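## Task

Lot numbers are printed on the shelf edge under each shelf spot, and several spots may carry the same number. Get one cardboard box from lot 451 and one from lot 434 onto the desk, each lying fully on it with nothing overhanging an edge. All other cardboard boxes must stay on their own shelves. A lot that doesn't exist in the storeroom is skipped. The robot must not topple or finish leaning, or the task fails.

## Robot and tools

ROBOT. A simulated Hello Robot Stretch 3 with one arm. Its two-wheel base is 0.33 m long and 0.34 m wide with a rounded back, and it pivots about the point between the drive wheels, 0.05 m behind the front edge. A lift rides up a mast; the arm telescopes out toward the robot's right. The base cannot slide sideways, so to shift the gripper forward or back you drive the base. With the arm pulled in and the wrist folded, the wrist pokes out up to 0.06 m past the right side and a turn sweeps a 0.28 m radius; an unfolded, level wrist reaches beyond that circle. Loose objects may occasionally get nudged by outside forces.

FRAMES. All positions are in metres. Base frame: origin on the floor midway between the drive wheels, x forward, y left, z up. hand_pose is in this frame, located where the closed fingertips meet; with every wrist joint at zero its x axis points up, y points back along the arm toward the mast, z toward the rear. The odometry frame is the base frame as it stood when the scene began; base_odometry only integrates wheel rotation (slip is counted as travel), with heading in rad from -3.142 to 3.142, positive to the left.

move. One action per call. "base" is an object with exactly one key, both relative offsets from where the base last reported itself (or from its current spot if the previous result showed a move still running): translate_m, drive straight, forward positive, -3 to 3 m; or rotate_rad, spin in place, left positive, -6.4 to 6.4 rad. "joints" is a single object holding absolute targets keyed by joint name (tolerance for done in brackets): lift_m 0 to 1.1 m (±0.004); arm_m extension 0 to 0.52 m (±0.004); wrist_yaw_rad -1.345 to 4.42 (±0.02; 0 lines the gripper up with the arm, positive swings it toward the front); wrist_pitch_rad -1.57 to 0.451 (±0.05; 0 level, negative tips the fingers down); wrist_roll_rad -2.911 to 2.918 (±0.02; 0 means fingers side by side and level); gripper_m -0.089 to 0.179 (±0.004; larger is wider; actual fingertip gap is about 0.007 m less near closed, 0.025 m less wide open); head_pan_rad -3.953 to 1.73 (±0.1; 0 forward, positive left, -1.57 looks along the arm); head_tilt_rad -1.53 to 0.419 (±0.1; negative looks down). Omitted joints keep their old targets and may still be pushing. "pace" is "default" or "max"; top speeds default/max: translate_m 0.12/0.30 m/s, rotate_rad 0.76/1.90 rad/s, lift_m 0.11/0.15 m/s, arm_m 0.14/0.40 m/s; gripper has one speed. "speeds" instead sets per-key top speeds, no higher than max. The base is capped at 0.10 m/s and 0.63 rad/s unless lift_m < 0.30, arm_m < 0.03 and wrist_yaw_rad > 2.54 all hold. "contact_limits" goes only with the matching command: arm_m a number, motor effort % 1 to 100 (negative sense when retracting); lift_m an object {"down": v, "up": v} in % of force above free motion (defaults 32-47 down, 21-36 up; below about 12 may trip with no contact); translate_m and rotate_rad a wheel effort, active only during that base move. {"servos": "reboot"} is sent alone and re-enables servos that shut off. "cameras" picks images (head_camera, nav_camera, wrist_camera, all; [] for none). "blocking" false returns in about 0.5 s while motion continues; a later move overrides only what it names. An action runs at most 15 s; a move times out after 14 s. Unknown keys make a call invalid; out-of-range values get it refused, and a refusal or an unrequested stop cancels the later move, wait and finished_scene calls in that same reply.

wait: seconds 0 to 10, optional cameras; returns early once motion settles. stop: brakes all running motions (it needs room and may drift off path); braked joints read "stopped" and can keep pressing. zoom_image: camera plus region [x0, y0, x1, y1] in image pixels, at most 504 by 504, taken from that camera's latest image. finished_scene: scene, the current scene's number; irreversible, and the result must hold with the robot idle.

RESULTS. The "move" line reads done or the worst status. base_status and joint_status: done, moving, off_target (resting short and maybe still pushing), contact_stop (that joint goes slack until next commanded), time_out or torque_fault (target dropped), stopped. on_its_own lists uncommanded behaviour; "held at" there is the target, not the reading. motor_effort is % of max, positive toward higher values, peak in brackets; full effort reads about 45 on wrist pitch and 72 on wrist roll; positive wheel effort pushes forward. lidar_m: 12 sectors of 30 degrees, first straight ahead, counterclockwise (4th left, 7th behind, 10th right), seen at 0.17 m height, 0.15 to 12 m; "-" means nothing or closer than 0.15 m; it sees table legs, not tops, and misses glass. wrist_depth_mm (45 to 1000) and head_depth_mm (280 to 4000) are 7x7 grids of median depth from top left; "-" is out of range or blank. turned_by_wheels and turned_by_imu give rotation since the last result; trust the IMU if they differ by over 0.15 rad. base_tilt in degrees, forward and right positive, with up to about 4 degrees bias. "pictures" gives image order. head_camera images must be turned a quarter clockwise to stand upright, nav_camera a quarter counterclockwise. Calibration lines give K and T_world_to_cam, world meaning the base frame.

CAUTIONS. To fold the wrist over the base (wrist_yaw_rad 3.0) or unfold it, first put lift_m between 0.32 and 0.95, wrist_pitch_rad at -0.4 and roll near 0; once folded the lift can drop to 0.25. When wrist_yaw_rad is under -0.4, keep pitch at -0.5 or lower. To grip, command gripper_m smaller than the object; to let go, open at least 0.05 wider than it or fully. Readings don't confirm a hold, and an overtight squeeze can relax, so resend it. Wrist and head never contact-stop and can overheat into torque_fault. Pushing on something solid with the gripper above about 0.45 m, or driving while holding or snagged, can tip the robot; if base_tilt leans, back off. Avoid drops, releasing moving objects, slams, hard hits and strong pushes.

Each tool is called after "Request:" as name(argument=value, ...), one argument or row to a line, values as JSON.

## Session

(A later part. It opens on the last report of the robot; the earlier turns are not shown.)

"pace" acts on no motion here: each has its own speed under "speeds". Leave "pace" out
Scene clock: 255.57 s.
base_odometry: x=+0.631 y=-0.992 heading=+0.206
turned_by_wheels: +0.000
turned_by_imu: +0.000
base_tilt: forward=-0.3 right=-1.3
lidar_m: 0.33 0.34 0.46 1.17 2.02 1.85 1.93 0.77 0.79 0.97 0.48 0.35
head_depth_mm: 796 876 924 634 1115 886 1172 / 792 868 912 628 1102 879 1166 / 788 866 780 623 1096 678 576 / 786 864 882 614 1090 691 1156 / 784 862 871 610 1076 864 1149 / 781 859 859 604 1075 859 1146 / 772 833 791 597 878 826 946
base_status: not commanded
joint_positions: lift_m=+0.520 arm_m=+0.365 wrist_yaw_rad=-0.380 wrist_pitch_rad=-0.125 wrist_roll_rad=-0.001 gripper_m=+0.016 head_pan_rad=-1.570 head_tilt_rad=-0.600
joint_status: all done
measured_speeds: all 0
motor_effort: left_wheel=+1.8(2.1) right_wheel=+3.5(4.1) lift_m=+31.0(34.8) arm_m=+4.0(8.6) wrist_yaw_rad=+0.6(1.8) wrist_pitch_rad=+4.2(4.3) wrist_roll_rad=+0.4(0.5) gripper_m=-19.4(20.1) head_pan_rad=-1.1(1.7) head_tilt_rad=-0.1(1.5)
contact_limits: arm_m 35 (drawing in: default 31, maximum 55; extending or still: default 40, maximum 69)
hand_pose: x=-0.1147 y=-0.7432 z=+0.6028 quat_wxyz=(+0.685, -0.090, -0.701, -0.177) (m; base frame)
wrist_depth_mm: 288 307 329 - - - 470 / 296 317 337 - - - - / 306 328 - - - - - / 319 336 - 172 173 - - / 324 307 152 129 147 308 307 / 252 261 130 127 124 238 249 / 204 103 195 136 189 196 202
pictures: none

Request:
move(
  joints={"arm_m": 0.0},
  speeds={"arm_m": 0.25},
  cameras=[],
)

Request:
move(
  base={"rotate_rad": -1.124},
  joints={"wrist_yaw_rad": 0, "lift_m": 0.8, "head_tilt_rad": -0.5},
  cameras=["wrist_camera"],
)

Request:
move(
  base={"translate_m": -1.61},
  pace="max",
  cameras=[],
)

Request:
move(
  base={"rotate_rad": -0.447},
  cameras=["head_camera","nav_camera","wrist_camera"],
)

Scene clock: 267.50 s.
move: done
base_odometry: x=+0.631 y=-0.992 heading=+0.206
turned_by_wheels: +0.000
turned_by_imu: +0.000
base_tilt: forward=-0.3 right=-1.3
lidar_m: 0.33 0.34 0.46 1.17 2.02 1.85 1.93 0.77 0.79 0.97 0.48 0.35
head_depth_mm: 797 875 926 635 1108 883 1178 / 793 870 914 628 1109 878 1145 / 789 868 781 622 1101 876 655 / 789 866 885 617 1085 870 1155 / 785 863 876 609 1079 865 1155 / 783 859 861 603 1072 862 1148 / 769 836 792 597 877 828 946
base_status: not commanded
joint_positions: lift_m=+0.520 arm_m=+0.001 wrist_yaw_rad=-0.380 wrist_pitch_rad=-0.125 wrist_roll_rad=-0.001 gripper_m=+0.016 head_pan_rad=-1.570 head_tilt_rad=-0.600
joint_status: all done
measured_speeds: all 0
motor_effort: left_wheel=+1.8(2.4) right_wheel=+2.8(3.9) lift_m=+30.6(31.8) arm_m=-12.1(15.0) wrist_yaw_rad=-0.7(2.2) wrist_pitch_rad=+4.2(4.3) wrist_roll_rad=+0.4(0.6) gripper_m=-19.8(20.1) head_pan_rad=-0.3(1.0) head_tilt_rad=+0.2(1.3)
hand_pose: x=-0.1147 y=-0.3788 z=+0.6027 quat_wxyz=(+0.685, -0.089, -0.701, -0.177) (m; base frame)
wrist_depth_mm: - - - - 760 - - / - - - - 818 - - / - - - - - - - / - - - 173 173 - 469 / 312 313 137 129 146 - 522 / 267 278 130 127 125 - 550 / - 94 - 134 127 110 566
pictures: none
No camera images: "cameras" was empty.

Scene clock: 270.87 s.
move: done
base_odometry: x=+0.631 y=-0.992 heading=-0.917
turned_by_wheels: -1.124
turned_by_imu: -1.105
base_tilt: forward=-0.3 right=-1.2
lidar_m: 0.52 0.35 0.33 0.34 0.43 0.96 2.75 1.85 1.93 0.82 0.77 0.97
head_depth_mm: 1571 1671 1790 1921 2024 1626 1331 / 1668 1780 1898 2048 2101 1626 1314 / 1363 1783 1934 2152 2078 1557 1274 / 1337 1485 1569 1700 1859 491 315 / 1247 1547 1233 1729 1332 1498 1299 / 981 1441 1004 909 954 1029 1147 / 623 664 715 767 871 930 1131
base_status: done
joint_positions: lift_m=+0.800 arm_m=+0.001 wrist_yaw_rad=-0.003 wrist_pitch_rad=-0.126 wrist_roll_rad=-0.001 gripper_m=+0.016 head_pan_rad=-1.570 head_tilt_rad=-0.500
joint_status: all done
measured_speeds: all 0
motor_effort: left_wheel=+8.1(11.8) right_wheel=-9.3(13.5) lift_m=+29.6(34.7) arm_m=-13.1(13.3) wrist_yaw_rad=+2.7(5.9) wrist_pitch_rad=+4.3(4.4) wrist_roll_rad=+0.5(0.6) gripper_m=-19.5(20.3) head_pan_rad=+0.7(1.1) head_tilt_rad=+4.2(5.0)
hand_pose: x=-0.0221 y=-0.3967 z=+0.8826 quat_wxyz=(+0.706, +0.044, -0.705, -0.046) (m; base frame)
wrist_depth_mm: - - - - - - - / - - - - - - - / - - - - - - - / 732 - - 188 - - - / 773 - 143 129 148 - - / - - 130 127 124 - - / - 103 719 136 131 - -
pictures: wrist_camera
camera_calibration:
wrist_camera: T_world_to_cam=[[-0.999109, -0.0402643, -0.012687, -0.0202523], [-0.000955619, 0.322021, -0.946732, 0.995894], [0.042205, -0.945876, -0.321772, 0.075829], [0, 0, 0, 1]] pos_world=[-0.0224829, -0.249789, 0.966987]

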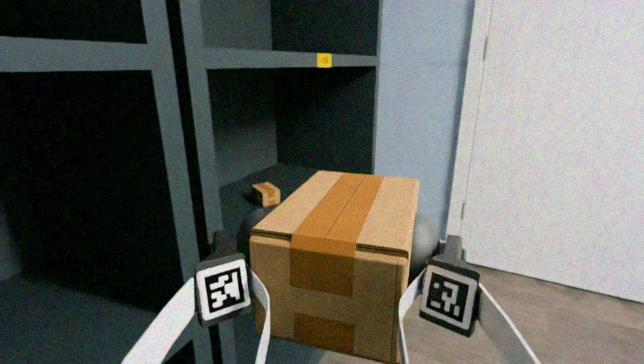

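Scene clock: 285.87 s.
move: time_out
base_odometry: x=-0.221 y=+0.121 heading=-0.917
turned_by_wheels: +0.001
turned_by_imu: -0.001
base_tilt: forward=-0.3 right=-1.2
lidar_m: 1.43 0.97 0.91 0.92 1.18 2.49 2.17 0.77 0.94 0.94 1.78 1.78
head_depth_mm: 1111 1178 1271 1313 957 756 1325 / 1148 1233 1325 1361 950 782 1328 / 1201 1283 1395 1476 941 772 1248 / 1235 1341 1452 1592 1666 490 315 / 1296 1400 1507 1676 1831 1592 1301 / 1362 1476 1609 1795 1932 1587 1299 / 1414 1557 1703 1902 2008 1587 1286
base_status: translate_m time_out (by the wheels' count: -1.4016 of -1.6100)
joint_positions: lift_m=+0.800 arm_m=+0.001 wrist_yaw_rad=-0.003 wrist_pitch_rad=-0.126 wrist_roll_rad=-0.001 gripper_m=+0.016 head_pan_rad=-1.570 head_tilt_rad=-0.500
joint_status: not commanded
measured_speeds: all 0
motor_effort: left_wheel=-0.4(9.7) right_wheel=-2.9(15.1) lift_m=+25.5(29.4) arm_m=-7.1(13.3) wrist_yaw_rad=+0.8(3.3) wrist_pitch_rad=+4.3(4.4) wrist_roll_rad=+0.2(0.7) gripper_m=-19.6(20.2) head_pan_rad=+2.0(2.5) head_tilt_rad=+2.1(4.5)
hand_pose: x=-0.0221 y=-0.3967 z=+0.8826 quat_wxyz=(+0.706, +0.044, -0.705, -0.046) (m; base frame)
wrist_depth_mm: - - - - - - - / - - - - - - - / - - - - - - - / - - - 189 173 - - / - - 155 129 146 - - / - - 130 127 124 - - / - - - 135 129 - -
pictures: none
No camera images: "cameras" was empty.

not run: a stop that you did not command came earlier in this reply.

Request:
move(
  base={"rotate_rad": -0.447},
  cameras=["head_camera"],
)

Request:
move(
  joints={"arm_m": 0.41},
  speeds={"arm_m": 0.25},
  cameras=["head_camera"],
)

Scene clock: 293.57 s.
move: done
base_odometry: x=-0.221 y=+0.121 heading=-1.364
turned_by_wheels: -0.447
turned_by_imu: -0.440
base_tilt: forward=-0.3 right=-1.2
lidar_m: 1.78 1.31 0.95 0.91 0.94 1.28 2.49 1.39 0.77 0.94 1.42 1.90
head_depth_mm: 1144 1234 1345 1383 959 814 1290 / 1138 1234 1347 1357 948 807 1256 / 1140 1228 1346 1359 942 754 1249 / 1140 1228 1338 1329 939 491 315 / 1137 1218 1335 1323 929 791 1298 / 1135 1215 1328 1313 919 1248 1291 / 1124 1226 1330 1461 911 1425 1288
base_status: done
joint_positions: lift_m=+0.800 arm_m=+0.001 wrist_yaw_rad=-0.002 wrist_pitch_rad=-0.126 wrist_roll_rad=-0.001 gripper_m=+0.016 head_pan_rad=-1.570 head_tilt_rad=-0.500
joint_status: not commanded
measured_speeds: all 0
motor_effort: left_wheel=+7.3(11.3) right_wheel=-9.2(14.6) lift_m=+25.4(26.1) arm_m=-5.2(6.0) wrist_yaw_rad=+2.7(2.7) wrist_pitch_rad=+4.3(4.4) wrist_roll_rad=+0.4(0.7) gripper_m=-19.7(20.2) head_pan_rad=+3.2(3.4) head_tilt_rad=+2.1(2.6)
hand_pose: x=-0.0221 y=-0.3967 z=+0.8826 quat_wxyz=(+0.706, +0.044, -0.705, -0.046) (m; base frame)
wrist_depth_mm: - - - - - - - / - - - - - - - / - - - - - - - / - - - 173 172 - - / - - 137 129 146 - - / - - 130 127 124 - - / - - - 136 132 120 -
pictures: head_camera (sideways)
camera_calibration:
head_camera: T_world_to_cam=[[-0.04654, 0.432127, -0.900611, 1.18768], [0.997498, -0.0279281, -0.0649471, 0.0780475], [-0.0532177, -0.90138, -0.429746, 0.515205], [0, 0, 0, 1]] pos_world=[0.00484056, -0.0466536, 1.29612]

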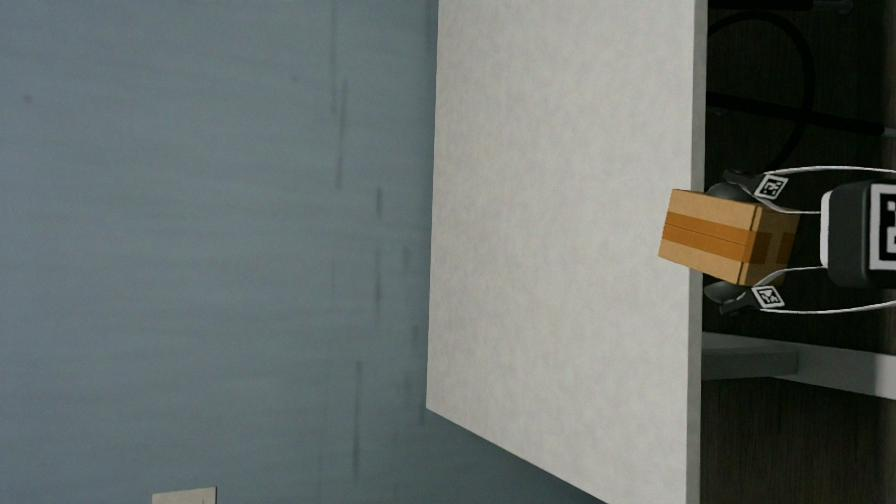

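Scene clock: 297.27 s.
move: done
base_odometry: x=-0.221 y=+0.121 heading=-1.364
turned_by_wheels: +0.000
turned_by_imu: +0.000
base_tilt: forward=-0.4 right=-1.2
lidar_m: 1.78 1.31 0.95 0.91 0.94 1.27 2.49 1.39 0.77 0.94 1.42 1.90
head_depth_mm: 1145 1241 1349 1381 956 760 304 / 1140 1224 1350 1359 513 366 1113 / 1139 1232 1346 1346 565 805 1316 / 1133 1226 1336 1336 641 1460 1299 / 1133 1225 1339 1327 928 1263 1309 / 1129 1227 1331 1312 920 1254 1293 / 1131 1224 1327 1453 917 1434 1291
base_status: not commanded
joint_positions: lift_m=+0.800 arm_m=+0.410 wrist_yaw_rad=-0.002 wrist_pitch_rad=-0.126 wrist_roll_rad=-0.001 gripper_m=+0.016 head_pan_rad=-1.570 head_tilt_rad=-0.500
joint_status: all done
measured_speeds: all 0
motor_effort: left_wheel=+7.3(8.2) right_wheel=-9.4(10.4) lift_m=+25.8(26.5) arm_m=+13.6(14.9) wrist_yaw_rad=+2.2(3.2) wrist_pitch_rad=+4.3(4.4) wrist_roll_rad=+0.3(0.6) gripper_m=-19.1(20.3) head_pan_rad=+3.3(4.0) head_tilt_rad=+1.2(2.3)
hand_pose: x=-0.0221 y=-0.8062 z=+0.8826 quat_wxyz=(+0.706, +0.044, -0.705, -0.046) (m; base frame)
wrist_depth_mm: - - - - - - - / - - - - - - - / - - - - - - - / - - - 173 173 - - / 803 - 138 129 145 - - / - - 130 127 125 - - / - 95 - 134 127 110 -
pictures: head_camera (sideways)
camera_calibration:
head_camera: T_world_to_cam=[[-0.04654, 0.432127, -0.900611, 1.18768], [0.997498, -0.0279281, -0.0649471, 0.0780475], [-0.0532177, -0.90138, -0.429746, 0.515205], [0, 0, 0, 1]] pos_world=[0.00484056, -0.0466536, 1.29612]

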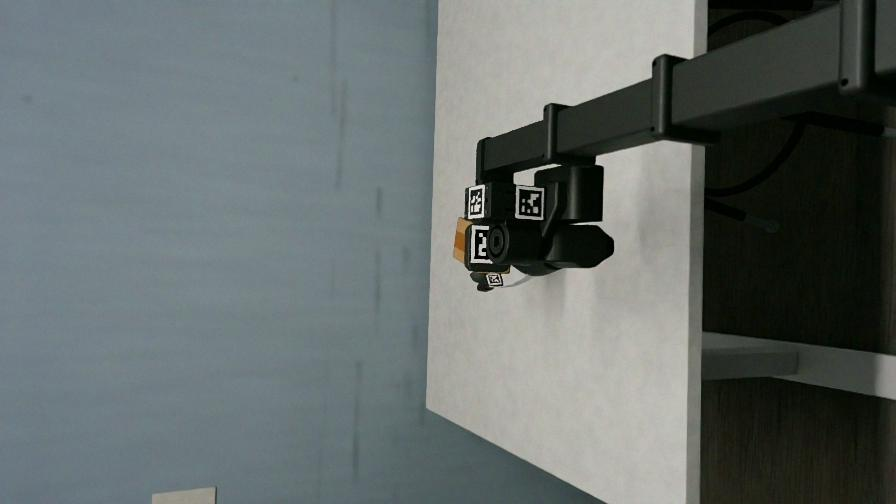

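Request:
move(
  joints={"lift_m": 0.70},
  contact_limits={"lift_m": {"down": 15}},
  cameras=[],
)

Request:
move(
  joints={"lift_m": 0.63},
  speeds={"lift_m": 0.03},
  contact_limits={"lift_m": {"down": 12}},
  cameras=["wrist_camera"],
)

Scene clock: 306.77 s.
move: done
base_odometry: x=-0.221 y=+0.121 heading=-1.364
turned_by_wheels: +0.000
turned_by_imu: +0.000
base_tilt: forward=-0.3 right=-1.2
lidar_m: 1.78 1.31 0.95 0.91 0.94 1.28 2.49 1.39 0.77 0.94 1.42 1.90
head_depth_mm: 1140 1234 1341 1383 959 814 1284 / 1140 1235 1340 1361 946 750 389 / 1138 1236 1340 1353 631 746 1276 / 1134 1229 1339 1333 708 1460 1308 / 1133 1224 1335 1320 924 1268 1302 / 1136 1219 1331 1310 921 1253 1292 / 1128 1214 1332 1467 913 1444 1285
base_status: not commanded
joint_positions: lift_m=+0.700 arm_m=+0.410 wrist_yaw_rad=-0.002 wrist_pitch_rad=-0.126 wrist_roll_rad=-0.001 gripper_m=+0.016 head_pan_rad=-1.570 head_tilt_rad=-0.500
joint_status: all done
measured_speeds: all 0
motor_effort: left_wheel=+7.4(7.7) right_wheel=-9.3(10.1) lift_m=+25.1(26.4) arm_m=+9.0(10.6) wrist_yaw_rad=+2.4(3.1) wrist_pitch_rad=+4.3(4.4) wrist_roll_rad=+0.4(0.7) gripper_m=-19.5(20.3) head_pan_rad=+3.4(4.0) head_tilt_rad=+1.2(1.8)
contact_limits: lift_m down 15 (down: maximum 72; up: maximum 65)
hand_pose: x=-0.0221 y=-0.8062 z=+0.7826 quat_wxyz=(+0.706, +0.044, -0.705, -0.046) (m; base frame)
wrist_depth_mm: - - - - - - - / - - - - - - - / - - - - - - - / - - - 173 173 - - / - - 138 129 146 - - / - - 130 127 124 - - / - 94 - 134 127 110 -
pictures: none
No camera images: "cameras" was empty.

Scene clock: 309.47 s.
move: contact_stop
base_odometry: x=-0.221 y=+0.121 heading=-1.364
turned_by_wheels: +0.000
turned_by_imu: +0.000
base_tilt: forward=-0.2 right=-1.3
lidar_m: 1.78 1.31 0.95 0.91 0.94 1.27 2.49 1.39 0.77 0.94 1.42 1.90
head_depth_mm: 1146 1237 1346 1381 955 817 1286 / 1139 1238 1344 1367 949 781 436 / 1142 1233 1346 1354 941 625 1246 / 1134 1226 1346 1334 881 769 1306 / 1131 1230 1336 1315 926 1268 1291 / 1134 1222 1329 1305 924 1247 1289 / 1127 1225 1330 1461 912 1438 1288
base_status: not commanded
joint_positions: lift_m=+0.659 arm_m=+0.410 wrist_yaw_rad=-0.002 wrist_pitch_rad=-0.087 wrist_roll_rad=-0.001 gripper_m=+0.016 head_pan_rad=-1.570 head_tilt_rad=-0.500
joint_status: lift_m contact_stop (moved -0.041 of -0.070)
measured_speeds: translate_m=+0.000 rotate_rad=+0.000 lift_m=+0.002 arm_m=+0.000 wrist_yaw_rad=+0.000 wrist_pitch_rad=-0.024 wrist_roll_rad=+0.000 head_pan_rad=+0.000 head_tilt_rad=+0.000
on_its_own: lift_m is slack since a contact_stop (your +0.630 is given up)
motor_effort: left_wheel=+6.8(7.6) right_wheel=-5.8(10.4) lift_m=+25.1(27.3) arm_m=+6.7(8.8) wrist_yaw_rad=+2.2(3.2) wrist_pitch_rad=-2.6(8.7) wrist_roll_rad=+0.0(0.6) gripper_m=-19.6(20.0) head_pan_rad=+3.5(4.0) head_tilt_rad=+0.7(1.5)
contact_limits: lift_m down 12 (down: maximum 72; up: maximum 65)
hand_pose: x=-0.0221 y=-0.8081 z=+0.7511 quat_wxyz=(+0.707, +0.030, -0.706, -0.032) (m; base frame)
wrist_depth_mm: - - - - - - - / - - - - - - - / - - - - - - - / - - - 172 173 - - / - - 138 129 146 - - / - - 130 127 124 - - / - 94 - 134 127 109 -
pictures: wrist_camera
camera_calibration:
wrist_camera: T_world_to_cam=[[-0.999096, -0.0409304, -0.0114848, -0.0398691], [-0.000656775, 0.28499, -0.95853, 0.982762], [0.0425061, -0.957656, -0.284759, -0.392983], [0, 0, 0, 1]] pos_world=[-0.0224835, -0.658051, 0.829643]

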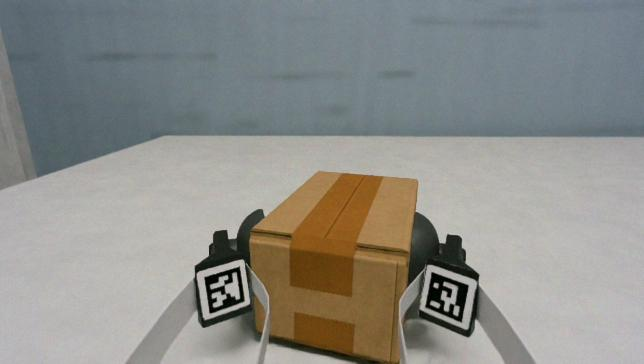

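Request:
move(
  joints={"lift_m": 0.665},
  cameras=[],
)

Request:
move(
  joints={"gripper_m": 0.15},
  cameras=[],
)

Request:
move(
  joints={"arm_m": 0.0},
  cameras=["wrist_camera"],
)

Request:
move(
  joints={"wrist_pitch_rad": -0.4, "lift_m": 0.7, "gripper_m": 0.04},
  pace="max",
  cameras=["head_camera"],
)

Request:
move(
  joints={"wrist_yaw_rad": 3.0, "head_pan_rad": -3.0, "head_tilt_rad": -0.3},
  pace="max",
  cameras=[],
)

Request:
move(
  base={"rotate_rad": -0.358},
  joints={"lift_m": 0.29},
  pace="max",
  cameras=["nav_camera"],
)

Scene clock: 342.73 s.
move: done
base_odometry: x=-0.221 y=+0.121 heading=-1.364
turned_by_wheels: +0.000
turned_by_imu: +0.000
base_tilt: forward=-0.2 right=-1.1
lidar_m: 1.77 1.31 0.95 0.91 0.94 1.27 2.49 1.39 0.77 0.94 1.42 1.90
head_depth_mm: 1148 1244 1343 1384 954 816 1289 / 1140 1231 1343 1368 945 775 431 / 1142 1233 1340 1355 942 619 1279 / 1131 1237 1336 1323 880 1395 1298 / 1128 1224 1334 1319 926 1259 1301 / 1134 1224 1333 1308 923 1253 1292 / 1130 1224 1326 1460 913 1429 1285
base_status: not commanded
joint_positions: lift_m=+0.665 arm_m=+0.410 wrist_yaw_rad=-0.002 wrist_pitch_rad=-0.121 wrist_roll_rad=-0.001 gripper_m=+0.016 head_pan_rad=-1.570 head_tilt_rad=-0.500
joint_status: all done
measured_speeds: all 0
motor_effort: left_wheel=+6.8(7.1) right_wheel=-6.8(7.1) lift_m=+31.3(31.5) arm_m=+2.1(3.2) wrist_yaw_rad=+2.6(3.4) wrist_pitch_rad=+3.4(3.7) wrist_roll_rad=+0.3(0.3) gripper_m=-19.7(20.1) head_pan_rad=+3.2(3.3) head_tilt_rad=+0.1(0.7)
hand_pose: x=-0.0221 y=-0.8064 z=+0.7489 quat_wxyz=(+0.706, +0.042, -0.705, -0.044) (m; base frame)
wrist_depth_mm: - - - - - - - / - - - - - - - / - - - - - - - / - - - 173 - - - / - - 134 129 146 - - / - - 130 127 125 - - / - 94 - 134 127 109 -
pictures: none
No camera images: "cameras" was empty.

Scene clock: 344.60 s.
move: done
base_odometry: x=-0.221 y=+0.121 heading=-1.364
turned_by_wheels: +0.000
turned_by_imu: +0.000
base_tilt: forward=-0.3 right=-1.1
lidar_m: 1.78 1.31 0.95 0.91 0.94 1.28 2.49 1.39 0.77 0.94 1.42 1.90
head_depth_mm: 1144 1231 1353 1374 961 814 1281 / 1136 1229 1352 1355 948 781 432 / 1138 1224 1336 1346 940 619 1276 / 1141 1225 1339 1328 858 1393 1303 / 1135 1223 1330 1320 905 1265 1306 / 1127 1226 1333 1304 921 1260 1293 / 1129 1225 1330 1453 914 1434 1292
base_status: not commanded
joint_positions: lift_m=+0.665 arm_m=+0.410 wrist_yaw_rad=-0.002 wrist_pitch_rad=-0.121 wrist_roll_rad=-0.001 gripper_m=+0.150 head_pan_rad=-1.570 head_tilt_rad=-0.500
joint_status: all done
measured_speeds: all 0
motor_effort: left_wheel=+6.7(6.9) right_wheel=-6.9(7.6) lift_m=+25.3(31.5) arm_m=+1.1(2.7) wrist_yaw_rad=+1.1(2.5) wrist_pitch_rad=+3.5(3.5) wrist_roll_rad=+0.1(0.3) gripper_m=+1.1(82.6) head_pan_rad=+2.9(3.4) head_tilt_rad=-0.2(1.2)
hand_pose: x=-0.0221 y=-0.8064 z=+0.7489 quat_wxyz=(+0.706, +0.042, -0.705, -0.044) (m; base frame)
wrist_depth_mm: - - - - - - - / - - - - - - - / - - - - - - - / - - - 174 174 - - / - 146 - 132 - 142 - / - 125 136 126 121 124 - / - 119 - 134 126 - 111
pictures: none
No camera images: "cameras" was empty.

Scene clock: 348.80 s.
move: done
base_odometry: x=-0.221 y=+0.121 heading=-1.364
turned_by_wheels: +0.000
turned_by_imu: +0.000
base_tilt: forward=-0.3 right=-1.1
lidar_m: 1.78 1.31 0.95 0.91 0.94 1.27 2.49 1.40 0.77 0.94 1.42 1.90
head_depth_mm: 1148 1236 1347 1386 954 815 1284 / 1143 1241 1344 1356 952 811 1255 / 1140 1230 1341 1348 940 805 1280 / 1133 1236 1330 1335 894 1458 1301 / 1138 1224 1331 1318 927 1272 1297 / 1135 1222 1334 1310 918 1240 1292 / 1134 1219 1328 1454 917 1442 1285
base_status: not commanded
joint_positions: lift_m=+0.665 arm_m=+0.001 wrist_yaw_rad=-0.002 wrist_pitch_rad=-0.121 wrist_roll_rad=-0.001 gripper_m=+0.150 head_pan_rad=-1.570 head_tilt_rad=-0.500
joint_status: all done
measured_speeds: all 0
motor_effort: left_wheel=+7.2(7.3) right_wheel=-6.9(7.4) lift_m=+25.8(26.2) arm_m=-12.1(15.1) wrist_yaw_rad=-0.2(3.0) wrist_pitch_rad=+3.4(3.5) wrist_roll_rad=+0.3(0.5) gripper_m=+0.8(1.2) head_pan_rad=+2.5(3.5) head_tilt_rad=-1.0(1.5)
hand_pose: x=-0.0221 y=-0.3970 z=+0.7489 quat_wxyz=(+0.706, +0.042, -0.705, -0.044) (m; base frame)
wrist_depth_mm: - - - - - - - / - - - - - - - / - - - 518 - - - / - - - - - - - / - - - - - 142 - / - 126 - - - 125 - / - - - - - - 114
pictures: wrist_camera
camera_calibration:
wrist_camera: T_world_to_cam=[[-0.999096, -0.0404881, -0.0129557, -0.021783], [-0.000558413, 0.317238, -0.948346, 0.868645], [0.0425068, -0.947481, -0.316974, 0.0283548], [0, 0, 0, 1]] pos_world=[-0.0224835, -0.249584, 0.832482]

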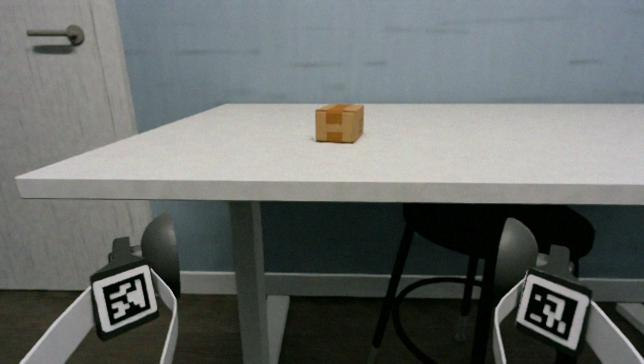

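Scene clock: 350.43 s.
move: done
base_odometry: x=-0.221 y=+0.121 heading=-1.364
turned_by_wheels: +0.000
turned_by_imu: +0.000
base_tilt: forward=-0.2 right=-1.2
lidar_m: 1.78 1.31 0.95 0.91 0.94 1.28 2.50 1.39 0.77 0.94 1.43 1.90
head_depth_mm: 1144 1238 1349 1374 957 813 1288 / 1140 1232 1338 1363 949 810 1253 / 1135 1233 1345 1345 942 806 1318 / 1138 1226 1342 1333 893 1458 1305 / 1135 1227 1331 1319 926 1265 1297 / 1132 1217 1336 1305 921 1251 1289 / 1129 1223 1329 1461 915 1436 1290
base_status: not commanded
joint_positions: lift_m=+0.700 arm_m=+0.001 wrist_yaw_rad=-0.002 wrist_pitch_rad=-0.412 wrist_roll_rad=-0.001 gripper_m=+0.040 head_pan_rad=-1.570 head_tilt_rad=-0.500
joint_status: all done
measured_speeds: all 0
motor_effort: left_wheel=+6.7(7.0) right_wheel=-6.1(7.2) lift_m=+31.3(32.7) arm_m=-11.3(13.0) wrist_yaw_rad=+1.3(3.1) wrist_pitch_rad=+1.7(4.1) wrist_roll_rad=+0.3(0.3) gripper_m=+0.6(81.3) head_pan_rad=+2.6(3.3) head_tilt_rad=-0.9(1.4)
hand_pose: x=-0.0221 y=-0.3707 z=+0.7140 quat_wxyz=(+0.692, +0.144, -0.692, -0.146) (m; base frame)
wrist_depth_mm: - - - 476 - - - / - - - - - - - / - - - - - - - / - - - - - - - / - - - - - - - / - - 125 992 127 - - / 886 920 837 877 823 883 864
pictures: head_camera (sideways)
camera_calibration:
head_camera: T_world_to_cam=[[-0.0466246, 0.432116, -0.900612, 1.18768], [0.99751, -0.0276205, -0.0648934, 0.0779916], [-0.0529168, -0.901395, -0.429752, 0.515211], [0, 0, 0, 1]] pos_world=[0.00484116, -0.0466535, 1.29612]

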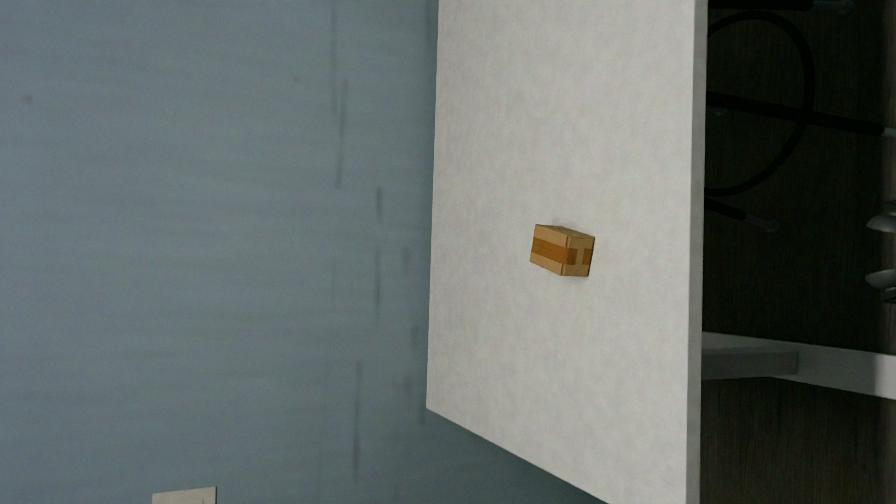

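Scene clock: 352.43 s.
move: done
base_odometry: x=-0.221 y=+0.121 heading=-1.364
turned_by_wheels: +0.000
turned_by_imu: +0.000
base_tilt: forward=-0.3 right=-1.3
lidar_m: 1.78 1.31 0.94 0.91 0.94 1.28 2.49 1.39 0.77 0.94 1.42 1.90
head_depth_mm: 2107 2196 2294 2426 2530 2046 1564 / 2153 2227 2335 2457 2610 2034 1564 / 2166 2275 2360 2463 2628 2022 1547 / 2187 2264 2407 2529 2600 2005 1546 / 2204 2312 2439 2546 2645 2010 1537 / 2240 2339 2460 2600 2666 2001 1526 / 2257 2358 2497 2645 2683 1968 1517
base_status: not commanded
joint_positions: lift_m=+0.700 arm_m=+0.001 wrist_yaw_rad=+2.997 wrist_pitch_rad=-0.412 wrist_roll_rad=-0.001 gripper_m=+0.040 head_pan_rad=-3.008 head_tilt_rad=-0.300
joint_status: all done
measured_speeds: translate_m=+0.000 rotate_rad=+0.000 lift_m=+0.000 arm_m=+0.000 wrist_yaw_rad=+0.000 wrist_pitch_rad=+0.000 wrist_roll_rad=+0.000 head_pan_rad=+0.024 head_tilt_rad=+0.000
motor_effort: left_wheel=+6.4(7.2) right_wheel=-6.1(6.9) lift_m=+30.4(31.6) arm_m=-9.3(11.4) wrist_yaw_rad=+1.8(7.2) wrist_pitch_rad=+1.8(1.9) wrist_roll_rad=+0.2(0.4) gripper_m=+0.5(0.8) head_pan_rad=+3.4(4.9) head_tilt_rad=+4.9(7.0)
hand_pose: x=+0.0112 y=+0.0772 z=+0.7140 quat_wxyz=(+0.195, +0.700, +0.095, +0.680) (m; base frame)
wrist_depth_mm: - 137 - - 938 - - / - 148 - - - - - / - 162 - - - - - / - 185 - - - - - / - - 203 - - - - / - - 127 968 130 - - / 902 912 260 880 843 871 867
pictures: none
No camera images: "cameras" was empty.

Scene clock: 355.97 s.
move: done
base_odometry: x=-0.221 y=+0.121 heading=-1.721
turned_by_wheels: -0.358
turned_by_imu: -0.352
base_tilt: forward=-0.3 right=-1.2
lidar_m: 2.00 1.78 1.13 0.92 0.91 1.00 1.56 2.49 1.39 0.77 0.94 1.49
head_depth_mm: 2393 2490 1540 1550 1564 1584 1510 / 2346 2487 2599 2718 2823 1941 1557 / 2280 2377 2550 2665 2773 2010 1559 / 2234 2324 2442 2576 2646 2012 1538 / 2188 2284 2388 2507 2570 1992 1533 / 2139 2220 2314 2449 2559 1977 1529 / 2073 2181 2252 2380 2465 1972 1522
base_status: done
joint_positions: lift_m=+0.290 arm_m=+0.001 wrist_yaw_rad=+2.997 wrist_pitch_rad=-0.415 wrist_roll_rad=-0.001 gripper_m=+0.040 head_pan_rad=-3.000 head_tilt_rad=-0.300
joint_status: all done
measured_speeds: all 0
motor_effort: left_wheel=+8.3(12.2) right_wheel=-8.8(13.5) lift_m=+25.8(31.6) arm_m=-7.7(9.7) wrist_yaw_rad=+2.5(3.6) wrist_pitch_rad=+2.2(2.3) wrist_roll_rad=+0.4(0.4) gripper_m=+0.9(0.9) head_pan_rad=+3.1(4.0) head_tilt_rad=+3.3(5.1)
hand_pose: x=+0.0111 y=+0.0770 z=+0.3034 quat_wxyz=(+0.195, +0.700, +0.095, +0.680) (m; base frame)
wrist_depth_mm: - 137 - - - - - / - 147 173 - - - - / - 162 883 910 909 920 900 / 741 186 671 738 734 720 712 / 625 583 202 587 576 593 584 / 527 521 126 314 129 512 510 / 451 291 262 279 431 441 444
pictures: nav_camera (sideways)
camera_calibration:
nav_camera: T_world_to_cam=[[-0.264592, -0.0549338, 0.962794, -1.20853], [-0.15522, 0.987785, 0.0137024, 0.0332473], [-0.951786, -0.14582, -0.269887, 0.310297], [0, 0, 0, 1]] pos_world=[-0.01927, -0.0539827, 1.24685]

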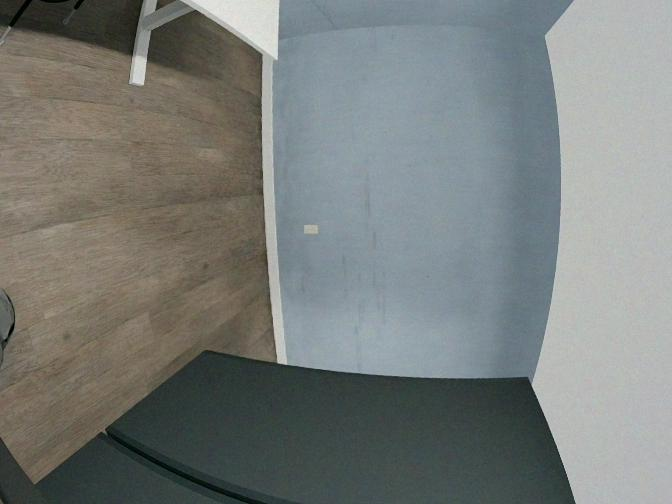

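Request:
move(
  base={"translate_m": -2.12},
  joints={"head_pan_rad": 1.2, "head_tilt_rad": -0.3},
  pace="max",
  cameras=["nav_camera", "head_camera"],
)

Scene clock: 370.97 s.
move: done
base_odometry: x=+0.096 y=+2.217 heading=-1.721
turned_by_wheels: +0.000
turned_by_imu: -0.002
base_tilt: forward=-0.3 right=-1.3
lidar_m: 3.57 0.51 0.53 1.63 1.33 0.66 0.54 0.53 0.58 0.91 2.12 1.89
head_depth_mm: 445 458 471 486 502 520 538 / 485 501 516 535 553 574 598 / 533 552 571 594 618 645 673 / 593 615 640 669 699 733 769 / 1690 1756 1848 1935 2030 1828 1435 / 1616 1687 1761 1819 1929 1935 1528 / 1486 1542 1612 1673 1760 1804 1520
base_status: done
joint_positions: lift_m=+0.290 arm_m=+0.001 wrist_yaw_rad=+2.997 wrist_pitch_rad=-0.415 wrist_roll_rad=-0.001 gripper_m=+0.040 head_pan_rad=+1.200 head_tilt_rad=-0.300
joint_status: all done
measured_speeds: all 0
motor_effort: left_wheel=+0.5(13.4) right_wheel=-10.5(15.4) lift_m=+24.5(31.2) arm_m=-5.3(7.7) wrist_yaw_rad=+2.2(3.7) wrist_pitch_rad=+2.2(2.4) wrist_roll_rad=+0.3(0.4) gripper_m=+0.2(1.0) head_pan_rad=-2.7(5.9) head_tilt_rad=-0.7(6.8)
hand_pose: x=+0.0111 y=+0.0770 z=+0.3035 quat_wxyz=(+0.195, +0.700, +0.096, +0.680) (m; base frame)
wrist_depth_mm: - 137 - - - - - / - 148 - - - - - / 958 162 883 932 868 - - / 754 186 672 725 717 - 506 / 617 591 203 589 576 589 564 / 521 522 127 313 129 510 507 / 458 291 260 278 436 444 438
pictures: head_camera (sideways), nav_camera (sideways)
camera_calibration:
head_camera: T_world_to_cam=[[-0.0454257, -0.244545, -0.968573, 1.27636], [-0.914837, 0.399638, -0.057995, 0.0807364], [0.401261, 0.883452, -0.241873, 0.267949], [0, 0, 0, 1]] pos_world=[0.0243228, 0.0431433, 1.30574]
nav_camera: T_world_to_cam=[[0.0818645, 0.257532, 0.962796, -1.21065], [0.937, -0.34906, 0.0136967, 0.0266291], [0.339601, 0.901019, -0.269883, 0.302399], [0, 0, 0, 1]] pos_world=[-0.0285375, 0.0486081, 1.24685]

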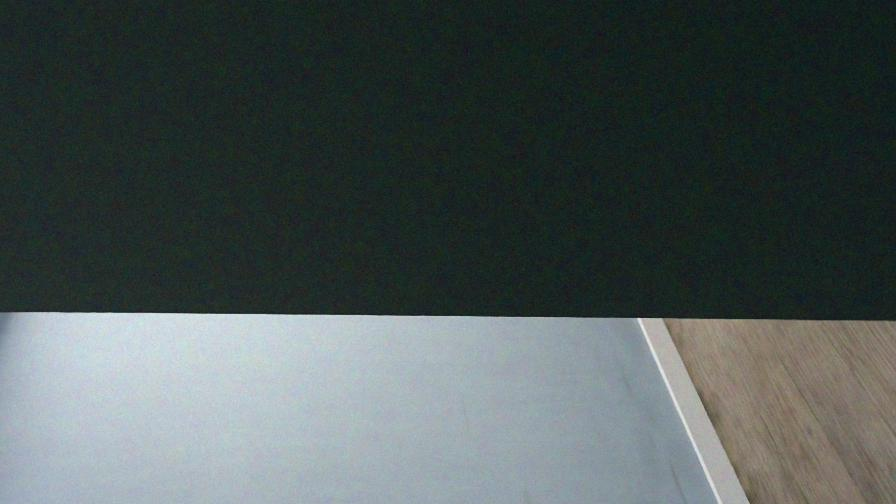

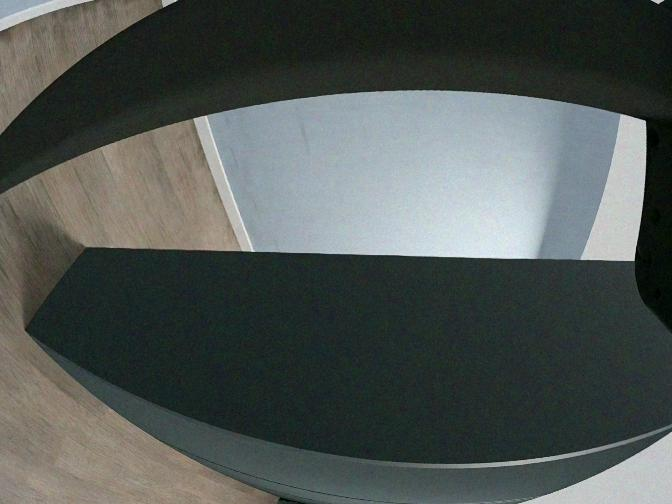

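Request:
move(
  base={"rotate_rad": 1.927},
  joints={"head_pan_rad": -1.57, "head_tilt_rad": -0.3},
  pace="max",
  cameras=[],
)

Request:
move(
  base={"translate_m": 1.0},
  pace="max",
  cameras=["nav_camera", "head_camera"],
)

Scene clock: 388.27 s.
move: done
base_odometry: x=+0.096 y=+2.217 heading=+0.206
turned_by_wheels: +1.927
turned_by_imu: +1.888
base_tilt: forward=-0.3 right=-1.1
lidar_m: 1.61 0.79 0.56 0.53 0.55 0.73 1.84 1.90 2.51 0.71 0.51 0.67
head_depth_mm: 3023 3847 - - 2996 2065 1571 / 3053 3825 - - 2934 2043 1553 / 3077 3795 - - 2902 2017 1544 / 3096 3794 - - 2876 1999 1538 / 2907 2691 2908 3135 2572 1925 1544 / 867 881 897 919 943 974 1003 / 523 528 534 541 550 559 571
base_status: done
joint_positions: lift_m=+0.290 arm_m=+0.001 wrist_yaw_rad=+2.997 wrist_pitch_rad=-0.415 wrist_roll_rad=-0.001 gripper_m=+0.040 head_pan_rad=-1.578 head_tilt_rad=-0.300
joint_status: all done
measured_speeds: translate_m=+0.000 rotate_rad=+0.000 lift_m=+0.000 arm_m=+0.000 wrist_yaw_rad=+0.000 wrist_pitch_rad=+0.000 wrist_roll_rad=+0.000 head_pan_rad=+0.024 head_tilt_rad=+0.000
motor_effort: left_wheel=-6.6(14.7) right_wheel=+9.4(14.8) lift_m=+25.7(26.1) arm_m=-12.5(13.3) wrist_yaw_rad=+1.8(3.0) wrist_pitch_rad=+2.2(2.3) wrist_roll_rad=+0.2(0.4) gripper_m=+0.2(0.8) head_pan_rad=+3.4(5.9) head_tilt_rad=-2.6(7.8)
hand_pose: x=+0.0111 y=+0.0770 z=+0.3035 quat_wxyz=(+0.195, +0.700, +0.096, +0.680) (m; base frame)
wrist_depth_mm: 484 137 515 534 559 571 592 / 522 147 554 576 598 619 620 / 571 162 592 625 646 - - / 607 179 188 683 695 683 711 / 616 592 203 580 579 593 590 / 524 521 126 313 129 510 507 / 451 293 260 279 434 445 442
pictures: none
No camera images: "cameras" was empty.

Scene clock: 392.97 s.
move: done
base_odometry: x=+1.075 y=+2.421 heading=+0.206
turned_by_wheels: +0.000
turned_by_imu: +0.001
base_tilt: forward=-0.4 right=-1.2
lidar_m: 0.62 0.64 0.60 0.57 0.58 0.78 1.96 0.67 0.59 1.38 0.92 0.66
head_depth_mm: 1156 1198 1275 1305 1409 1217 1002 / 1673 2037 1341 1363 1413 1476 1461 / 2900 2921 2243 2322 2385 1989 1542 / 3123 3788 - - 2940 2005 1529 / 3120 3764 - - 2921 1979 1538 / 2929 3351 3407 3470 2833 1978 1519 / 2037 2071 2099 2136 2150 1895 1527
base_status: done
joint_positions: lift_m=+0.290 arm_m=+0.001 wrist_yaw_rad=+2.997 wrist_pitch_rad=-0.415 wrist_roll_rad=-0.001 gripper_m=+0.040 head_pan_rad=-1.570 head_tilt_rad=-0.300
joint_status: not commanded
measured_speeds: all 0
motor_effort: left_wheel=+0.7(9.8) right_wheel=+5.5(17.8) lift_m=+26.5(26.9) arm_m=-7.7(12.7) wrist_yaw_rad=+1.9(3.0) wrist_pitch_rad=+2.2(2.3) wrist_roll_rad=+0.2(0.5) gripper_m=+0.2(0.9) head_pan_rad=+3.3(4.2) head_tilt_rad=-3.9(4.2)
hand_pose: x=+0.0110 y=+0.0770 z=+0.3035 quat_wxyz=(+0.195, +0.700, +0.096, +0.680) (m; base frame)
wrist_depth_mm: 509 137 548 571 588 612 628 / 562 147 592 621 626 - 691 / 611 162 193 - - - 720 / - 182 189 697 702 722 675 / 609 594 203 578 581 594 584 / 522 520 127 313 129 510 504 / 458 293 261 280 433 443 443
pictures: head_camera (sideways), nav_camera (sideways)
camera_calibration:
head_camera: T_world_to_cam=[[-0.046515, 0.244735, -0.968474, 1.27626], [0.99752, -0.0398831, -0.0579886, 0.0690212], [-0.0528176, -0.968769, -0.242273, 0.271244], [0, 0, 0, 1]] pos_world=[0.00484178, -0.0468195, 1.30574]
nav_camera: T_world_to_cam=[[0.0173271, -0.270156, 0.962661, -1.21007], [-0.999788, -0.0153662, 0.0136831, 0.0384869], [0.0110959, -0.962694, -0.270365, 0.305088], [0, 0, 0, 1]] pos_world=[0.0560606, -0.0326117, 1.24685]

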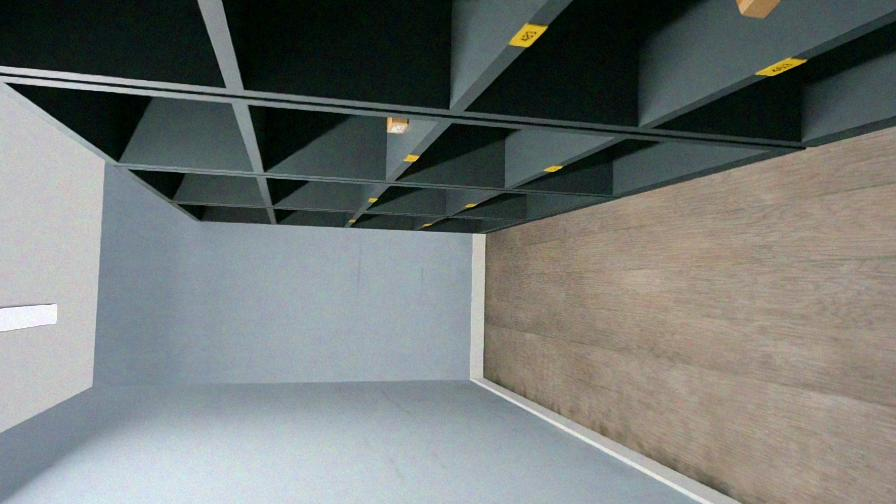

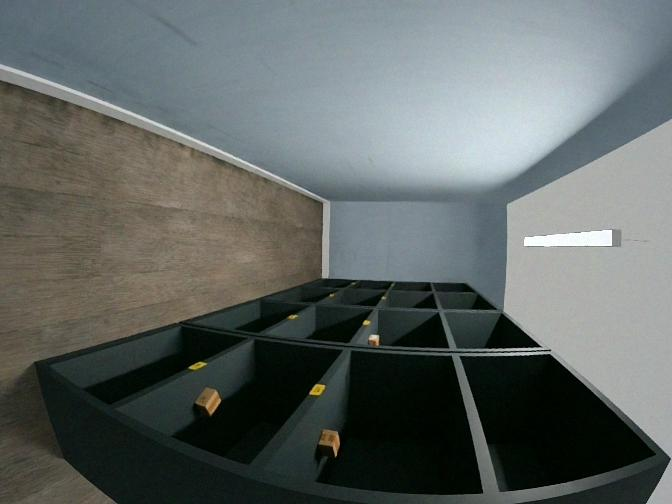

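Request:
zoom_image(
  camera="head_camera",
  region=[480, 0, 820, 100],
)

Request:
zoom_image(
  camera="head_camera",
  region=[340, 105, 580, 240],
)

Scaled by 1.482 from the camera's 896x504 image, which has a finer 1280x720 frame.

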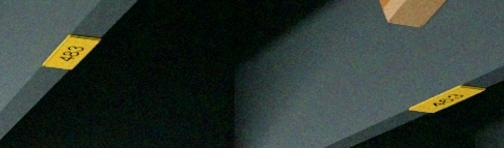

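Scaled by 2.100 from the camera's 896x504 image, which has a finer 1280x720 frame.

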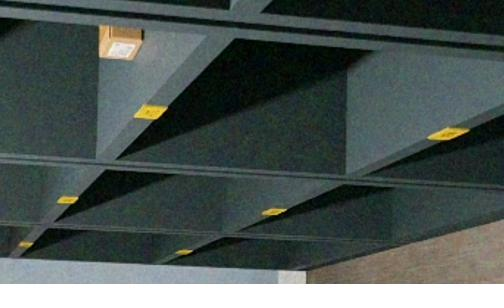

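Request:
move(
  base={"rotate_rad": -1.571},
  joints={"head_pan_rad": -1.57, "head_tilt_rad": -0.5},
  pace="max",
  cameras=[],
)

Request:
move(
  base={"translate_m": 1.45},
  pace="max",
  cameras=["nav_camera", "head_camera"],
)

Scene clock: 417.13 s.
move: done
base_odometry: x=+1.075 y=+2.421 heading=-1.365
turned_by_wheels: -1.571
turned_by_imu: -1.540
base_tilt: forward=-0.3 right=-1.3
lidar_m: 1.40 0.90 0.65 0.62 0.65 0.59 0.57 0.59 0.79 2.09 0.65 0.59
head_depth_mm: 1544 1518 1501 1474 1445 1429 1289 / 2217 2178 2123 2077 1926 1617 1315 / 2600 2814 3044 2814 2076 1602 1305 / 2607 2811 3022 2911 2045 1600 1299 / 2583 2811 3051 2892 2038 1584 1295 / 2541 2781 3070 2835 2022 1565 1292 / 2601 2822 2906 2774 1991 1562 1295
base_status: done
joint_positions: lift_m=+0.290 arm_m=+0.001 wrist_yaw_rad=+2.997 wrist_pitch_rad=-0.415 wrist_roll_rad=-0.001 gripper_m=+0.040 head_pan_rad=-1.570 head_tilt_rad=-0.506
joint_status: all done
measured_speeds: all 0
motor_effort: left_wheel=+7.0(14.9) right_wheel=-8.7(15.0) lift_m=+26.9(27.9) arm_m=-12.7(13.2) wrist_yaw_rad=+1.9(3.0) wrist_pitch_rad=+2.2(2.3) wrist_roll_rad=+0.1(0.3) gripper_m=+0.3(0.8) head_pan_rad=+2.6(4.9) head_tilt_rad=+4.2(7.2)
hand_pose: x=+0.0110 y=+0.0770 z=+0.3035 quat_wxyz=(+0.195, +0.700, +0.096, +0.680) (m; base frame)
wrist_depth_mm: - 137 - - - - - / - 147 - - - - - / - 161 170 - - - 817 / 708 182 192 718 727 729 711 / 612 594 202 579 589 595 588 / 525 523 127 311 129 508 504 / 459 290 261 279 438 444 442
pictures: none
No camera images: "cameras" was empty.

Scene clock: 423.37 s.
move: done
base_odometry: x=+1.372 y=+1.002 heading=-1.365
turned_by_wheels: +0.000
turned_by_imu: +0.001
base_tilt: forward=-0.4 right=-1.2
lidar_m: 1.78 0.94 0.68 0.65 0.67 0.90 2.01 1.02 0.37 0.36 0.84 0.89
head_depth_mm: - 294 750 699 512 882 786 / 327 322 328 356 395 446 761 / - 292 322 360 407 454 517 / 643 684 618 532 449 435 516 / 653 707 772 707 497 861 770 / 653 705 770 700 493 855 764 / 652 706 767 693 489 853 761
base_status: done
joint_positions: lift_m=+0.290 arm_m=+0.001 wrist_yaw_rad=+2.998 wrist_pitch_rad=-0.415 wrist_roll_rad=-0.001 gripper_m=+0.040 head_pan_rad=-1.570 head_tilt_rad=-0.500
joint_status: not commanded
measured_speeds: all 0
motor_effort: left_wheel=+4.8(15.7) right_wheel=+1.7(10.7) lift_m=+28.8(28.9) arm_m=-10.6(13.4) wrist_yaw_rad=+1.7(3.0) wrist_pitch_rad=+2.2(2.3) wrist_roll_rad=+0.0(0.5) gripper_m=+0.2(1.1) head_pan_rad=+2.1(3.2) head_tilt_rad=+3.9(5.3)
hand_pose: x=+0.0110 y=+0.0770 z=+0.3035 quat_wxyz=(+0.195, +0.700, +0.096, +0.680) (m; base frame)
wrist_depth_mm: - 137 - - - - - / - 147 - - - - - / - 161 170 - - 824 805 / 713 182 219 727 724 711 701 / 619 597 202 586 576 592 598 / 524 519 126 312 129 507 505 / 459 292 260 279 432 441 444
pictures: head_camera (sideways), nav_camera (sideways)
camera_calibration:
head_camera: T_world_to_cam=[[-0.046707, 0.432234, -0.900551, 1.18761], [0.997511, -0.0274865, -0.0649284, 0.0780432], [-0.0528173, -0.901343, -0.429874, 0.515372], [0, 0, 0, 1]] pos_world=[0.00484119, -0.0466529, 1.29612]
nav_camera: T_world_to_cam=[[0.0174442, -0.455978, 0.88982, -1.11495], [-0.999787, -0.0177415, 0.0105085, 0.0426329], [0.0109951, -0.889814, -0.45619, 0.546909], [0, 0, 0, 1]] pos_world=[0.05606, -0.0209904, 1.24116]

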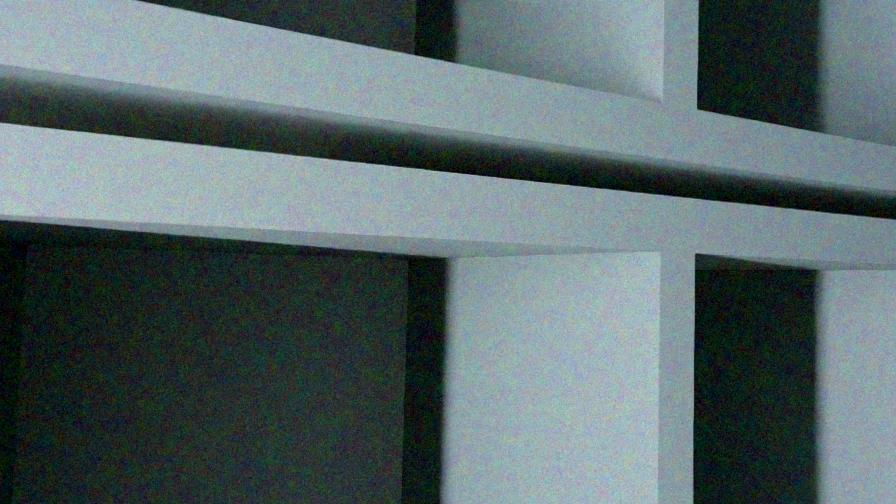

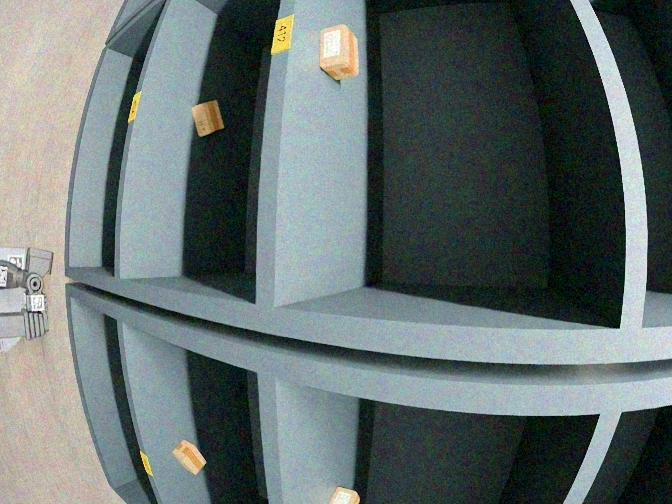

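Request:
zoom_image(
  camera="nav_camera",
  region=[110, 0, 380, 150],
)

Request:
move(
  joints={"head_pan_rad": -0.35, "head_tilt_rad": -0.3},
  pace="max",
  cameras=["head_camera"],
)

Request:
zoom_image(
  camera="head_camera",
  region=[340, 0, 780, 300],
)

Scaled by 1.867 from the camera's 672x504 image, which has a finer 792x594 frame.

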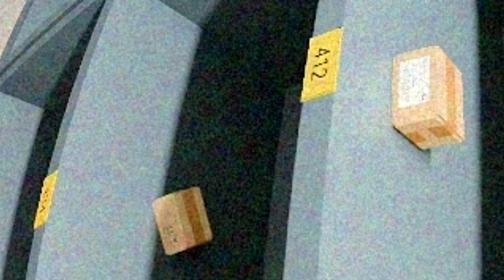

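Scene clock: 434.37 s.
move: done
base_odometry: x=+1.372 y=+1.002 heading=-1.365
turned_by_wheels: +0.000
turned_by_imu: +0.000
base_tilt: forward=-0.3 right=-1.2
lidar_m: 1.79 0.94 0.68 0.65 0.67 0.91 2.01 1.02 0.37 0.36 0.84 0.89
head_depth_mm: 819 604 914 972 750 568 937 / 786 749 872 929 740 1047 936 / 763 787 837 883 906 990 955 / 1436 1385 1749 1172 1455 1157 1106 / 1551 1625 1707 1775 1836 1887 1526 / 2320 2405 2545 2633 2716 1989 1530 / 2233 2376 2470 2608 2654 1982 1520
base_status: not commanded
joint_positions: lift_m=+0.290 arm_m=+0.001 wrist_yaw_rad=+2.998 wrist_pitch_rad=-0.415 wrist_roll_rad=-0.001 gripper_m=+0.040 head_pan_rad=-0.316 head_tilt_rad=-0.293
joint_status: all done
measured_speeds: all 0
motor_effort: left_wheel=+4.4(5.3) right_wheel=+1.3(2.1) lift_m=+29.5(29.8) arm_m=-8.7(10.1) wrist_yaw_rad=+2.1(2.8) wrist_pitch_rad=+2.2(2.3) wrist_roll_rad=+0.3(0.3) gripper_m=+0.1(0.8) head_pan_rad=-3.2(7.2) head_tilt_rad=+2.5(7.8)
hand_pose: x=+0.0110 y=+0.0770 z=+0.3035 quat_wxyz=(+0.195, +0.700, +0.096, +0.680) (m; base frame)
wrist_depth_mm: - 137 - - - - - / - 147 - - - - - / - 161 171 - - 824 813 / 713 184 218 730 726 709 713 / 608 595 202 585 578 591 594 / 525 520 127 309 129 508 507 / 456 290 261 278 436 444 440
pictures: head_camera (sideways)
camera_calibration:
head_camera: T_world_to_cam=[[-0.241061, 0.0299943, -0.970046, 1.27951], [0.34869, 0.935459, -0.0577263, 0.072692], [0.905707, -0.352161, -0.235962, 0.257162], [0, 0, 0, 1]] pos_world=[0.0501793, -0.015816, 1.30606]

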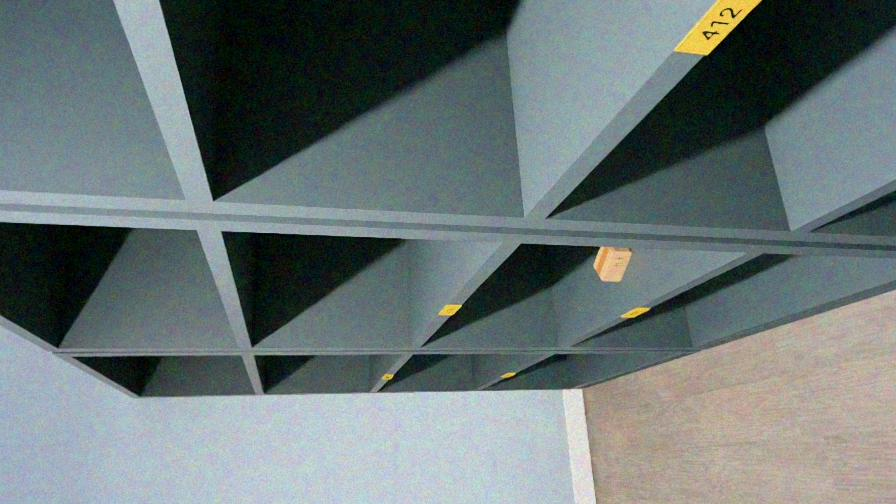

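Scaled by 1.145 from the camera's 896x504 image, which has a finer 1280x720 frame.

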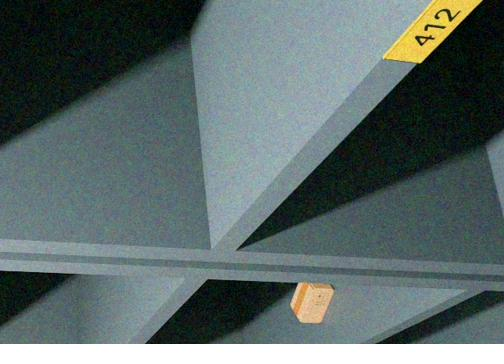

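Request:
zoom_image(
  camera="head_camera",
  region=[420, 290, 670, 390],
)

Request:
move(
  joints={"head_pan_rad": -1.15, "head_tilt_rad": -0.65},
  pace="max",
  cameras=["head_camera"],
)

Scaled by 2.016 from the camera's 896x504 image, which has a finer 1280x720 frame.

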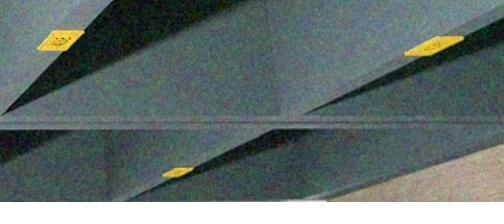

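Scene clock: 441.93 s.
move: done
base_odometry: x=+1.372 y=+1.002 heading=-1.365
turned_by_wheels: +0.000
turned_by_imu: +0.000
base_tilt: forward=-0.2 right=-1.2
lidar_m: 1.79 0.94 0.68 0.65 0.67 0.91 2.00 1.01 0.37 0.36 0.84 0.90
head_depth_mm: 631 691 735 520 416 473 570 / 655 718 758 537 443 797 623 / 680 748 761 533 457 839 721 / 703 778 752 528 956 831 748 / 731 815 740 524 980 827 1068 / 764 850 730 520 942 822 1087 / 800 897 604 538 996 837 1106
base_status: not commanded
joint_positions: lift_m=+0.290 arm_m=+0.001 wrist_yaw_rad=+2.998 wrist_pitch_rad=-0.415 wrist_roll_rad=-0.001 gripper_m=+0.040 head_pan_rad=-1.175 head_tilt_rad=-0.661
joint_status: all done
measured_speeds: all 0
motor_effort: left_wheel=+4.7(5.5) right_wheel=+1.1(2.1) lift_m=+30.1(30.7) arm_m=-8.4(8.7) wrist_yaw_rad=+2.1(3.2) wrist_pitch_rad=+2.1(2.3) wrist_roll_rad=+0.1(0.3) gripper_m=+0.4(0.8) head_pan_rad=+1.1(4.6) head_tilt_rad=-2.5(7.2)
hand_pose: x=+0.0110 y=+0.0770 z=+0.3035 quat_wxyz=(+0.195, +0.700, +0.096, +0.680) (m; base frame)
wrist_depth_mm: - 137 - - - - - / - 148 - - - - - / - 161 170 - - 818 815 / 716 183 219 721 721 713 703 / 608 587 202 581 576 597 588 / 521 518 126 314 129 507 503 / 455 290 261 282 435 445 441
pictures: head_camera (sideways)
camera_calibration:
head_camera: T_world_to_cam=[[-0.262848, 0.509288, -0.819474, 1.08314], [0.927259, 0.368069, -0.0686727, 0.0833527], [0.266649, -0.777915, -0.568988, 0.694456], [0, 0, 0, 1]] pos_world=[0.0222361, -0.0420817, 1.28847]

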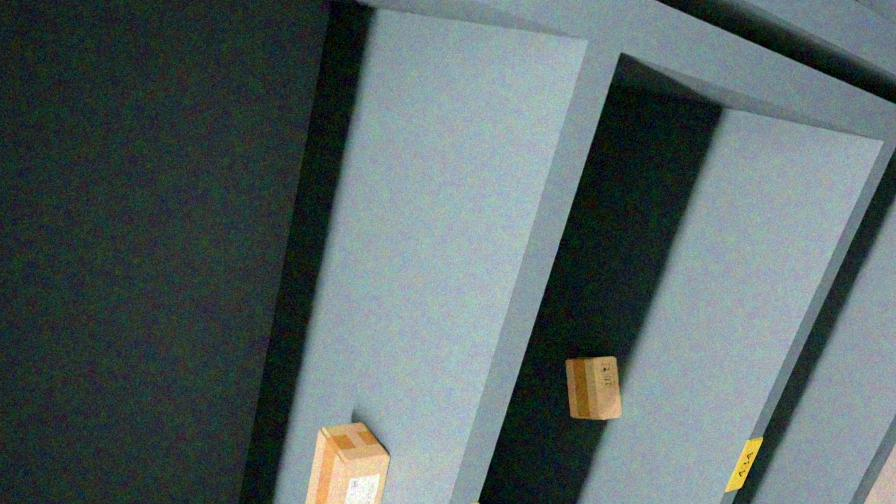

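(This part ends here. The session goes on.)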